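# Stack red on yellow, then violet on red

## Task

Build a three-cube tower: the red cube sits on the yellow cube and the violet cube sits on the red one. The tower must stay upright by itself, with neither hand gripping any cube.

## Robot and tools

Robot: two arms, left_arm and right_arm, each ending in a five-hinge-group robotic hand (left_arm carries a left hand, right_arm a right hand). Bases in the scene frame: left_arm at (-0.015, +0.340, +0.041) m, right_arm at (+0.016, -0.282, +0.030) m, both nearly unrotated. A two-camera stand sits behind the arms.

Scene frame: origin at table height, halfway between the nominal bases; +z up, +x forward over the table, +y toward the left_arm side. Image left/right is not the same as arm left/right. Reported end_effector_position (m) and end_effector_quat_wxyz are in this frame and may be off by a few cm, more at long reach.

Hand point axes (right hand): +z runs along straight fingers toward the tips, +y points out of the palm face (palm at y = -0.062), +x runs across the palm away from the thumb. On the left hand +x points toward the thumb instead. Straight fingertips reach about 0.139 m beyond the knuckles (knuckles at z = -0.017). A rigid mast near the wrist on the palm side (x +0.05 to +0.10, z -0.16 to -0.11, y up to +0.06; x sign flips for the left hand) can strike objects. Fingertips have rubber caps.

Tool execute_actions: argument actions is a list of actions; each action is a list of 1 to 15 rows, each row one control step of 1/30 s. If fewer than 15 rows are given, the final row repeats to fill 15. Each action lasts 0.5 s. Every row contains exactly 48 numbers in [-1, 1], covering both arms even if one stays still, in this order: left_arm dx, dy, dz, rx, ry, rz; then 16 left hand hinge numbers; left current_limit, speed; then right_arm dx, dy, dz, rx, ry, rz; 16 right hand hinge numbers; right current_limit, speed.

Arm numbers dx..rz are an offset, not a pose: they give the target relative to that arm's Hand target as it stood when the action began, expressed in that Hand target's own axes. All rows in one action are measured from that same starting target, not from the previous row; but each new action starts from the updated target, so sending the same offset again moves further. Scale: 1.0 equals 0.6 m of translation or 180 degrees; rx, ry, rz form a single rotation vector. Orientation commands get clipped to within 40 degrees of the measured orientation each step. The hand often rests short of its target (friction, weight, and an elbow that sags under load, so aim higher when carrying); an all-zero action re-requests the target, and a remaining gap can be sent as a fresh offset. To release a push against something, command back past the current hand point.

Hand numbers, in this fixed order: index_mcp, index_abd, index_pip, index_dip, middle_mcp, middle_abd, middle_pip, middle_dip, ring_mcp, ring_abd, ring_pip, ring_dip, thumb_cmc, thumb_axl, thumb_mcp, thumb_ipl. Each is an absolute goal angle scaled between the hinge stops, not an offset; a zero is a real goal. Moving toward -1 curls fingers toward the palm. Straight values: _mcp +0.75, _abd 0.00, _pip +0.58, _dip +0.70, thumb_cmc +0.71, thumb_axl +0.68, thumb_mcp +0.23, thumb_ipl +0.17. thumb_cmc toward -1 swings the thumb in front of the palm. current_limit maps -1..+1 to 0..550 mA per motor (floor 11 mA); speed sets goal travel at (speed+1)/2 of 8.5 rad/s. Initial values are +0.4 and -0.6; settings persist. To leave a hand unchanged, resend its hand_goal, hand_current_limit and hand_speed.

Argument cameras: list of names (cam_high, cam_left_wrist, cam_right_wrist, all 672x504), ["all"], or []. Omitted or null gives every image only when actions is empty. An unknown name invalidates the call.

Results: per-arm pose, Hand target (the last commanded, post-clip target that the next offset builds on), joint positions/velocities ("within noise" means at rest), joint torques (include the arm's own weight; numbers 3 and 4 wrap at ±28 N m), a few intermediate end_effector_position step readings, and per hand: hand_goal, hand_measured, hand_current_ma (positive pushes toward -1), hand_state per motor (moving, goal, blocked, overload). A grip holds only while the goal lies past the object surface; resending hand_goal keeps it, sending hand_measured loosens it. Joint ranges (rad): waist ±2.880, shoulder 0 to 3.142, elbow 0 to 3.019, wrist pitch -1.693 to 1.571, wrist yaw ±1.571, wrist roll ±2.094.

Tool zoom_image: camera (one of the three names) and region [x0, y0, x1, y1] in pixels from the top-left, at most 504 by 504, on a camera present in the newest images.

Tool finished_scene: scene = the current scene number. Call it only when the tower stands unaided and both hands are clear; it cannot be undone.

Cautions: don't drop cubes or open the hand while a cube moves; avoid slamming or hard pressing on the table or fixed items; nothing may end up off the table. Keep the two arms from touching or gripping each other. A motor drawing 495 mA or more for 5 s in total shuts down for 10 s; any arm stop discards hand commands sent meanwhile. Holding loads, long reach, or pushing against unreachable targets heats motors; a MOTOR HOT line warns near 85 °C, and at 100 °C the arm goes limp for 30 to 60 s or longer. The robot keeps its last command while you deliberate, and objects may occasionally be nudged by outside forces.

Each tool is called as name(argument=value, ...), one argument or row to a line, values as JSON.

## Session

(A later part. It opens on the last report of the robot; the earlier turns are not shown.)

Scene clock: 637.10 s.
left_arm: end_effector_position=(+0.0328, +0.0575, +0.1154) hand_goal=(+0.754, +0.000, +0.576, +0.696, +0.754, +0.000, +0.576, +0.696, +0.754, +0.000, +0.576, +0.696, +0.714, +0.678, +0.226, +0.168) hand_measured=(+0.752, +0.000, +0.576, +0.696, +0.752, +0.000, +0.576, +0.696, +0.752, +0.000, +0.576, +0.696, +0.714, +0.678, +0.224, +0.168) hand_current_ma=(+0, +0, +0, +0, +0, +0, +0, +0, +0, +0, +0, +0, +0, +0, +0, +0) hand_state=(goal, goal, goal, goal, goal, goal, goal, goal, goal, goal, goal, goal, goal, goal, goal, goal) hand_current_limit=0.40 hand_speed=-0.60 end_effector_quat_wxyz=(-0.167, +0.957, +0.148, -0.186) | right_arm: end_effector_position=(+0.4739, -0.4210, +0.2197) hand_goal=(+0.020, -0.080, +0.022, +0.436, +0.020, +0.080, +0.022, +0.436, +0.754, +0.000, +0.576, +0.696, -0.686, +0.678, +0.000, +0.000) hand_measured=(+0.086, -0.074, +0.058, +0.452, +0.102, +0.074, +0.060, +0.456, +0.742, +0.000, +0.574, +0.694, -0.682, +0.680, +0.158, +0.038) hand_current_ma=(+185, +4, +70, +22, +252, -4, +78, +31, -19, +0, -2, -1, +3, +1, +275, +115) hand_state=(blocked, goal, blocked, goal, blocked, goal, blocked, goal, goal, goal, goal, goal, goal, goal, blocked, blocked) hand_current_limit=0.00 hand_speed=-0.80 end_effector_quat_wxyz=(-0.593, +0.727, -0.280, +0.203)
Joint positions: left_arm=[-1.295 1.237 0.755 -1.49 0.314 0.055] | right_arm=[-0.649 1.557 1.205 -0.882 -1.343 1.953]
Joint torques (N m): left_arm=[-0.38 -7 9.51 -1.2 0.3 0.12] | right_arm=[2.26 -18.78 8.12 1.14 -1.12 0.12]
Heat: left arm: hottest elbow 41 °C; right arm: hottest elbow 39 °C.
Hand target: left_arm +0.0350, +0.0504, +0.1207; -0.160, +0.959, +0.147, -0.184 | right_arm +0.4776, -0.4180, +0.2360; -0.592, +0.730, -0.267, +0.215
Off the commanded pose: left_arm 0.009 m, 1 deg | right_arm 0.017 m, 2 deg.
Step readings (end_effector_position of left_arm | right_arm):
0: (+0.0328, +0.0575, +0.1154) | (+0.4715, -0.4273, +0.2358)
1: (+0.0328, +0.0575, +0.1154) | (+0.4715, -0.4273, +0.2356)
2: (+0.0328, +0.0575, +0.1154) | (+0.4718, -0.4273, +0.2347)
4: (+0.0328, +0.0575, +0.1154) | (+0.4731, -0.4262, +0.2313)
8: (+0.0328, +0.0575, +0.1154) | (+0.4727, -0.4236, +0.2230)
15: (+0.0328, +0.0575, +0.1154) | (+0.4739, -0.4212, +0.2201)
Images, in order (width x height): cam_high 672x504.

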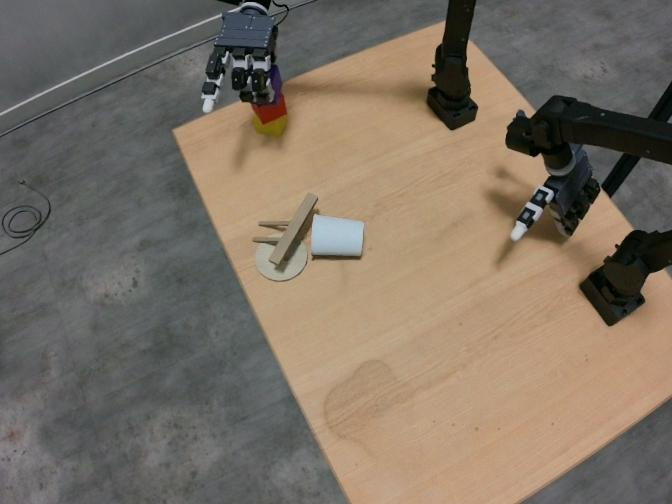

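execute_actions(
  actions=[
    [[0,0,0,0,0,0,0.754,0,0.576,0.696,0.754,0,0.576,0.696,0.754,0,0.576,0.696,0.714,0.678,0.226,0.168,0.4,-0.6,0.002,0.0082,-0.0004,0,0,0,0.02,-0.08,0.022,0.435,0.02,0.08,0.022,0.435,0.754,0,0.576,0.696,-0.686,0.678,0.0,0.0,0.0,-0.8]],
  ],
)

execute_actions(
  actions=[
    [[0,0,0,0,0,0,0.754,0,0.576,0.696,0.754,0,0.576,0.696,0.754,0,0.576,0.696,0.714,0.678,0.226,0.168,0.4,-0.6,0,0.0065,0.0014,0,0,0,0.02,-0.08,0.022,0.435,0.02,0.08,0.022,0.435,0.754,0,0.576,0.696,-0.686,0.678,0.0,0.0,0.0,-0.8]],
  ],
)

Scene clock: 646.00 s.
left_arm: end_effector_position=(+0.0328, +0.0575, +0.1154) hand_goal=(+0.754, +0.000, +0.576, +0.696, +0.754, +0.000, +0.576, +0.696, +0.754, +0.000, +0.576, +0.696, +0.714, +0.678, +0.226, +0.168) hand_measured=(+0.752, +0.000, +0.576, +0.696, +0.752, +0.000, +0.576, +0.696, +0.752, +0.000, +0.576, +0.696, +0.714, +0.678, +0.224, +0.168) hand_current_ma=(+0, +0, +0, +0, +0, +0, +0, +0, +0, +0, +0, +0, +0, +0, +0, +0) hand_state=(goal, goal, goal, goal, goal, goal, goal, goal, goal, goal, goal, goal, goal, goal, goal, goal) hand_current_limit=0.40 hand_speed=-0.60 end_effector_quat_wxyz=(-0.167, +0.957, +0.148, -0.186) | right_arm: end_effector_position=(+0.4735, -0.4208, +0.2183) hand_goal=(+0.020, -0.080, +0.022, +0.436, +0.020, +0.080, +0.022, +0.436, +0.754, +0.000, +0.576, +0.696, -0.686, +0.678, +0.000, +0.000) hand_measured=(+0.086, -0.074, +0.058, +0.452, +0.102, +0.074, +0.060, +0.456, +0.742, +0.000, +0.574, +0.694, -0.682, +0.680, +0.158, +0.038) hand_current_ma=(+185, +4, +70, +22, +252, -4, +78, +31, -19, +0, -2, -1, +3, +1, +275, +115) hand_state=(blocked, goal, blocked, goal, blocked, goal, blocked, goal, goal, goal, goal, goal, goal, goal, blocked, blocked) hand_current_limit=0.00 hand_speed=-0.80 end_effector_quat_wxyz=(-0.593, +0.727, -0.280, +0.203)
Joint positions: left_arm=[-1.295 1.237 0.755 -1.49 0.314 0.055] | right_arm=[-0.649 1.557 1.201 -0.877 -1.343 1.954]
Joint torques (N m): left_arm=[-0.38 -7 9.48 -1.2 0.3 0.11] | right_arm=[1.9 -17.55 8.1 1.18 -1.1 0.05]
Heat: left arm: hottest elbow 41 °C; right arm: hottest elbow 39 °C.
Hand target: left_arm +0.0350, +0.0504, +0.1207; -0.160, +0.959, +0.147, -0.184 | right_arm +0.4778, -0.4197, +0.2313; -0.592, +0.730, -0.267, +0.215
Off the commanded pose: left_arm 0.009 m, 1 deg | right_arm 0.014 m, 2 deg.
Step readings (end_effector_position of left_arm | right_arm):
0: (+0.0328, +0.0575, +0.1154) | (+0.4739, -0.4210, +0.2198)
1: (+0.0328, +0.0575, +0.1154) | (+0.4739, -0.4210, +0.2198)
2: (+0.0328, +0.0575, +0.1154) | (+0.4739, -0.4210, +0.2198)
4: (+0.0328, +0.0575, +0.1154) | (+0.4740, -0.4211, +0.2196)
8: (+0.0328, +0.0575, +0.1154) | (+0.4736, -0.4208, +0.2187)
15: (+0.0328, +0.0575, +0.1154) | (+0.4735, -0.4207, +0.2183)

Scene clock: 646.70 s.
left_arm: end_effector_position=(+0.0328, +0.0575, +0.1154) hand_goal=(+0.754, +0.000, +0.576, +0.696, +0.754, +0.000, +0.576, +0.696, +0.754, +0.000, +0.576, +0.696, +0.714, +0.678, +0.226, +0.168) hand_measured=(+0.752, +0.000, +0.576, +0.696, +0.752, +0.000, +0.576, +0.696, +0.752, +0.000, +0.576, +0.696, +0.714, +0.678, +0.224, +0.168) hand_current_ma=(+0, +0, +0, +0, +0, +0, +0, +0, +0, +0, +0, +0, +0, +0, +0, +0) hand_state=(goal, goal, goal, goal, goal, goal, goal, goal, goal, goal, goal, goal, goal, goal, goal, goal) hand_current_limit=0.40 hand_speed=-0.60 end_effector_quat_wxyz=(-0.167, +0.957, +0.148, -0.186) | right_arm: end_effector_position=(+0.4741, -0.4211, +0.2174) hand_goal=(+0.020, -0.080, +0.022, +0.436, +0.020, +0.080, +0.022, +0.436, +0.754, +0.000, +0.576, +0.696, -0.686, +0.678, +0.000, +0.000) hand_measured=(+0.086, -0.074, +0.058, +0.452, +0.102, +0.074, +0.060, +0.456, +0.742, +0.000, +0.574, +0.694, -0.682, +0.680, +0.158, +0.038) hand_current_ma=(+185, +4, +70, +23, +252, -4, +78, +31, -19, +0, -2, -1, +4, +1, +275, +115) hand_state=(blocked, goal, blocked, goal, blocked, goal, blocked, goal, goal, goal, goal, goal, goal, goal, blocked, blocked) hand_current_limit=0.00 hand_speed=-0.80 end_effector_quat_wxyz=(-0.593, +0.727, -0.278, +0.205)
Joint positions: left_arm=[-1.295 1.237 0.755 -1.49 0.314 0.055] | right_arm=[-0.649 1.557 1.198 -0.869 -1.343 1.954]
Joint torques (N m): left_arm=[-0.44 -7.06 9.48 -1.2 0.3 0.11] | right_arm=[1.9 -17.9 7.76 1.28 -1.11 0.03]
Heat: left arm: hottest elbow 41 °C; right arm: hottest elbow 39 °C.
Hand target: left_arm +0.0350, +0.0504, +0.1207; -0.160, +0.959, +0.147, -0.184 | right_arm +0.4777, -0.4197, +0.2273; -0.592, +0.730, -0.267, +0.215
Off the commanded pose: left_arm 0.009 m, 1 deg | right_arm 0.011 m, 2 deg.
Step readings (end_effector_position of left_arm | right_arm):
0: (+0.0328, +0.0575, +0.1154) | (+0.4735, -0.4208, +0.2183)
1: (+0.0328, +0.0575, +0.1154) | (+0.4735, -0.4208, +0.2183)
2: (+0.0328, +0.0575, +0.1154) | (+0.4736, -0.4208, +0.2183)
4: (+0.0328, +0.0575, +0.1154) | (+0.4737, -0.4209, +0.2177)
8: (+0.0328, +0.0575, +0.1154) | (+0.4738, -0.4209, +0.2174)
15: (+0.0328, +0.0575, +0.1154) | (+0.4741, -0.4211, +0.2174)

execute_actions(
  actions=[
    [[0,0,0,0,0,0,0.754,0,0.576,0.696,0.754,0,0.576,0.696,0.754,0,0.576,0.696,0.714,0.678,0.226,0.168,0.4,-0.6,0,0.008,0.0017,0,0,0,0.02,-0.08,0.022,0.435,0.02,0.08,0.022,0.435,0.754,0,0.576,0.696,-0.686,0.678,0.0,0.0,0.0,-0.8]],
  ],
  cameras=["cam_high"],
)

zoom_image(
  camera="cam_high",
  region=[230, 60, 300, 130],
)

Scene clock: 653.73 s.
left_arm: end_effector_position=(+0.0328, +0.0575, +0.1154) hand_goal=(+0.754, +0.000, +0.576, +0.696, +0.754, +0.000, +0.576, +0.696, +0.754, +0.000, +0.576, +0.696, +0.714, +0.678, +0.226, +0.168) hand_measured=(+0.752, +0.000, +0.576, +0.696, +0.752, +0.000, +0.576, +0.696, +0.752, +0.000, +0.576, +0.696, +0.714, +0.678, +0.224, +0.168) hand_current_ma=(+0, +0, +0, +0, +0, +0, +0, +0, +0, +0, +0, +0, +0, +0, +0, +0) hand_state=(goal, goal, goal, goal, goal, goal, goal, goal, goal, goal, goal, goal, goal, goal, goal, goal) hand_current_limit=0.40 hand_speed=-0.60 end_effector_quat_wxyz=(-0.167, +0.957, +0.148, -0.186) | right_arm: end_effector_position=(+0.4749, -0.4211, +0.2167) hand_goal=(+0.020, -0.080, +0.022, +0.436, +0.020, +0.080, +0.022, +0.436, +0.754, +0.000, +0.576, +0.696, -0.686, +0.678, +0.000, +0.000) hand_measured=(+0.086, -0.074, +0.058, +0.454, +0.102, +0.076, +0.060, +0.456, +0.742, +0.000, +0.574, +0.694, -0.680, +0.680, +0.158, +0.038) hand_current_ma=(+185, +5, +70, +28, +252, -4, +78, +31, -19, +0, -2, -1, +7, +1, +275, +115) hand_state=(blocked, goal, blocked, goal, blocked, goal, blocked, goal, goal, goal, goal, goal, goal, goal, blocked, blocked) hand_current_limit=0.00 hand_speed=-0.80 end_effector_quat_wxyz=(-0.594, +0.727, -0.276, +0.208)
Joint positions: left_arm=[-1.295 1.237 0.755 -1.49 0.314 0.055] | right_arm=[-0.649 1.557 1.194 -0.856 -1.347 1.957]
Joint torques (N m): left_arm=[-0.44 -7.06 9.51 -1.2 0.29 0.11] | right_arm=[1.79 -17.2 7.45 1.17 -0.93 0.03]
Heat: left arm: hottest elbow 41 °C; right arm: hottest elbow 39 °C.
Hand target: left_arm +0.0350, +0.0504, +0.1207; -0.160, +0.959, +0.147, -0.184 | right_arm +0.4778, -0.4197, +0.2225; -0.592, +0.730, -0.266, +0.215
Off the commanded pose: left_arm 0.009 m, 1 deg | right_arm 0.007 m, 1 deg.
Step readings (end_effector_position of left_arm | right_arm):
0: (+0.0328, +0.0575, +0.1154) | (+0.4741, -0.4211, +0.2174)
1: (+0.0328, +0.0575, +0.1154) | (+0.4741, -0.4211, +0.2174)
2: (+0.0328, +0.0575, +0.1154) | (+0.4742, -0.4211, +0.2174)
4: (+0.0328, +0.0575, +0.1154) | (+0.4743, -0.4210, +0.2169)
8: (+0.0328, +0.0575, +0.1154) | (+0.4746, -0.4210, +0.2166)
15: (+0.0328, +0.0575, +0.1154) | (+0.4749, -0.4211, +0.2167)
Images, in order (width x height): cam_high 672x504.

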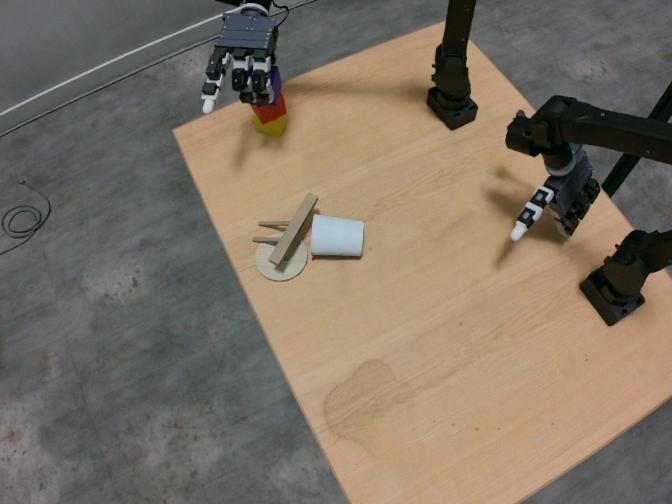

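Scaled by 7.200 from the camera's 672x504 image, which has a finer 960x720 frame.

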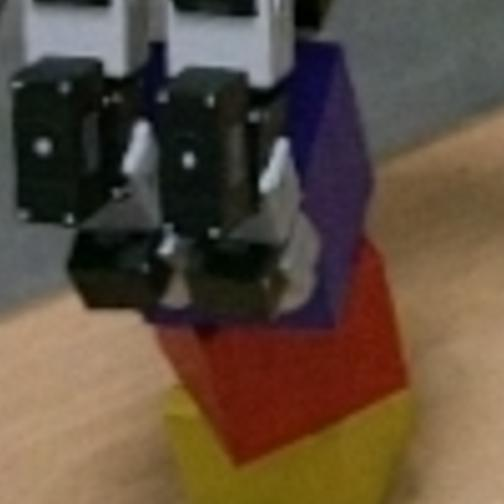

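execute_actions(
  actions=[
    [[0,0,0,0,0,0,0.754,0,0.576,0.696,0.754,0,0.576,0.696,0.754,0,0.576,0.696,0.714,0.678,0.226,0.168,0.4,-0.6,0,-0.007,-0.0015,0,0,0,0.08,-0.075,0.055,0.452,0.095,0.077,0.057,0.453,0.754,0,0.576,0.696,-0.683,0.678,0.15,0.035,0.0,-0.8]],
    [[0,0,0,0,0,0,0.754,0,0.576,0.696,0.754,0,0.576,0.696,0.754,0,0.576,0.696,0.714,0.678,0.226,0.168,0.4,-0.6,0,0,0,0,0,0,0.105,-0.075,0.055,0.452,0.12,0.077,0.057,0.453,0.754,0,0.576,0.696,-0.683,0.678,0.175,0.04,0.0,-0.9]],
    [[0,0,0,0,0,0,0.754,0,0.576,0.696,0.754,0,0.576,0.696,0.754,0,0.576,0.696,0.714,0.678,0.226,0.168,0.4,-0.6,0,0,0,0,0,0,0.29,-0.08,0.045,0.445,0.29,0.08,0.05,0.445,0.754,0,0.576,0.696,-0.686,0.678,0.32,0.05,0.0,-0.8]],
    [[0,0,0,0,0,0,0.754,0,0.576,0.696,0.754,0,0.576,0.696,0.754,0,0.576,0.696,0.714,0.678,0.226,0.168,0.4,-0.6,0,-0.09,-0.0191,0,0,0,0.42,-0.08,0.022,0.435,0.42,0.08,0.022,0.435,0.754,0,0.576,0.696,-0.686,0.678,0.38,0.059,0.0,-0.6]],
    [[0,0,0,0,0,0,0.754,0,0.576,0.696,0.754,0,0.576,0.696,0.754,0,0.576,0.696,0.714,0.678,0.226,0.168,0.4,-0.6,0,-0.12,-0.0255,0,0,0,0.42,-0.08,0.022,0.435,0.42,0.08,0.022,0.435,0.754,0,0.576,0.696,-0.686,0.678,0.38,0.059,0.0,-0.6]],
  ],
  cameras=["cam_high","cam_right_wrist"],
)

zoom_image(
  camera="cam_high",
  region=[220, 50, 320, 150],
)

Scene clock: 667.07 s.
left_arm: end_effector_position=(+0.0328, +0.0575, +0.1154) hand_goal=(+0.754, +0.000, +0.576, +0.696, +0.754, +0.000, +0.576, +0.696, +0.754, +0.000, +0.576, +0.696, +0.714, +0.678, +0.226, +0.168) hand_measured=(+0.752, +0.000, +0.576, +0.696, +0.752, +0.000, +0.576, +0.696, +0.752, +0.000, +0.576, +0.696, +0.714, +0.678, +0.224, +0.168) hand_current_ma=(+0, +0, +0, +0, +0, +0, +0, +0, +0, +0, +0, +0, +0, +0, +0, +0) hand_state=(goal, goal, goal, goal, goal, goal, goal, goal, goal, goal, goal, goal, goal, goal, goal, goal) hand_current_limit=0.40 hand_speed=-0.60 end_effector_quat_wxyz=(-0.167, +0.957, +0.148, -0.186) | right_arm: end_effector_position=(+0.4679, -0.4155, +0.3366) hand_goal=(+0.420, -0.080, +0.022, +0.436, +0.420, +0.080, +0.022, +0.436, +0.754, +0.000, +0.576, +0.696, -0.686, +0.678, +0.380, +0.060) hand_measured=(+0.406, -0.078, +0.024, +0.440, +0.406, +0.076, +0.024, +0.438, +0.742, +0.000, +0.574, +0.694, -0.684, +0.680, +0.374, +0.058) hand_current_ma=(-22, +2, +1, +2, -23, -2, +1, +2, -19, +0, -2, -1, +2, +1, -7, -3) hand_state=(goal, goal, goal, goal, goal, goal, goal, goal, goal, goal, goal, goal, goal, goal, goal, goal) hand_current_limit=0.00 hand_speed=-0.60 end_effector_quat_wxyz=(-0.596, +0.723, -0.286, +0.201)
Joint positions: left_arm=[-1.295 1.237 0.755 -1.49 0.314 0.055] | right_arm=[-0.649 1.472 1.418 -1.153 -1.346 1.996]
Joint torques (N m): left_arm=[-0.44 -7 9.52 -1.18 0.3 0.12] | right_arm=[2.2 -15.27 11.55 0.31 -0.98 -0.07]
Heat: left arm: hottest elbow 41 °C; right arm: hottest elbow 39 °C.
Hand target: left_arm +0.0350, +0.0504, +0.1207; -0.160, +0.959, +0.147, -0.184 | right_arm +0.4778, -0.4197, +0.3556; -0.592, +0.730, -0.266, +0.215
Off the commanded pose: left_arm 0.009 m, 1 deg | right_arm 0.022 m, 3 deg.
Step readings (end_effector_position of left_arm | right_arm):
0: (+0.0328, +0.0575, +0.1154) | (+0.4748, -0.4211, +0.2167)
1: (+0.0328, +0.0575, +0.1154) | (+0.4748, -0.4211, +0.2167)
2: (+0.0328, +0.0575, +0.1154) | (+0.4748, -0.4211, +0.2167)
4: (+0.0328, +0.0575, +0.1154) | (+0.4748, -0.4211, +0.2166)
8: (+0.0328, +0.0575, +0.1154) | (+0.4748, -0.4211, +0.2166)
15: (+0.0328, +0.0575, +0.1154) | (+0.4748, -0.4211, +0.2166)
16: (+0.0328, +0.0575, +0.1154) | (+0.4748, -0.4211, +0.2166)
17: (+0.0328, +0.0575, +0.1154) | (+0.4748, -0.4211, +0.2166)
19: (+0.0328, +0.0575, +0.1154) | (+0.4748, -0.4211, +0.2166)
23: (+0.0328, +0.0575, +0.1154) | (+0.4748, -0.4211, +0.2166)
30: (+0.0328, +0.0575, +0.1154) | (+0.4748, -0.4211, +0.2166)
31: (+0.0328, +0.0575, +0.1154) | (+0.4748, -0.4211, +0.2166)
32: (+0.0328, +0.0575, +0.1154) | (+0.4748, -0.4211, +0.2166)
34: (+0.0328, +0.0575, +0.1154) | (+0.4748, -0.4211, +0.2166)
38: (+0.0328, +0.0575, +0.1154) | (+0.4748, -0.4211, +0.2166)
45: (+0.0328, +0.0575, +0.1154) | (+0.4748, -0.4211, +0.2166)
46: (+0.0328, +0.0575, +0.1154) | (+0.4748, -0.4211, +0.2168)
47: (+0.0328, +0.0575, +0.1154) | (+0.4739, -0.4206, +0.2171)
49: (+0.0328, +0.0575, +0.1154) | (+0.4696, -0.4175, +0.2205)
53: (+0.0328, +0.0575, +0.1154) | (+0.4660, -0.4146, +0.2397)
60: (+0.0328, +0.0575, +0.1154) | (+0.4687, -0.4164, +0.2645)
61: (+0.0328, +0.0575, +0.1154) | (+0.4683, -0.4162, +0.2649)
62: (+0.0328, +0.0575, +0.1154) | (+0.4674, -0.4155, +0.2665)
64: (+0.0328, +0.0575, +0.1154) | (+0.4664, -0.4147, +0.2754)
68: (+0.0328, +0.0575, +0.1154) | (+0.4696, -0.4168, +0.3080)
75: (+0.0328, +0.0575, +0.1154) | (+0.4695, -0.4165, +0.3419)
Images, in order (width x height): cam_high 672x504, cam_right_wrist 672x504.

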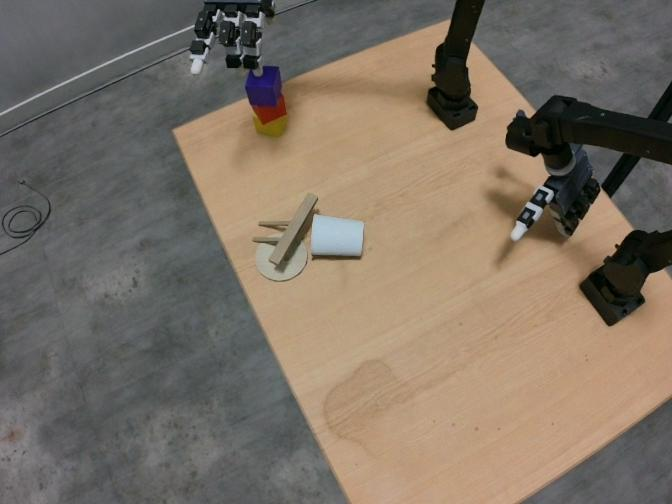

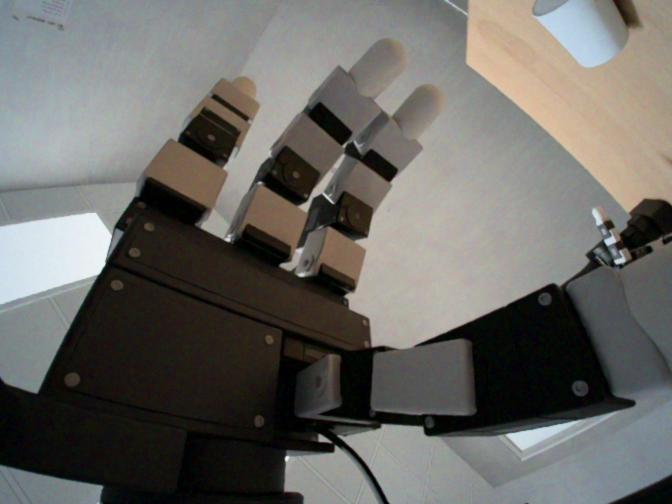

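Scaled by 5.040 from the camera's 672x504 image, which has a finer 960x720 frame.

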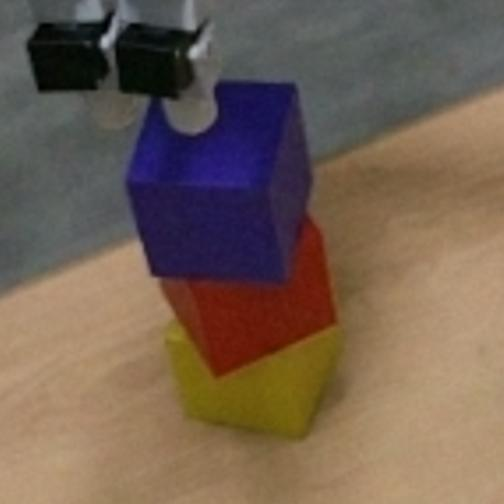

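The stack of three is standing, and the hand is clear of it.

finished_scene(
  scene=3,
)

The scene is finished: the task was done.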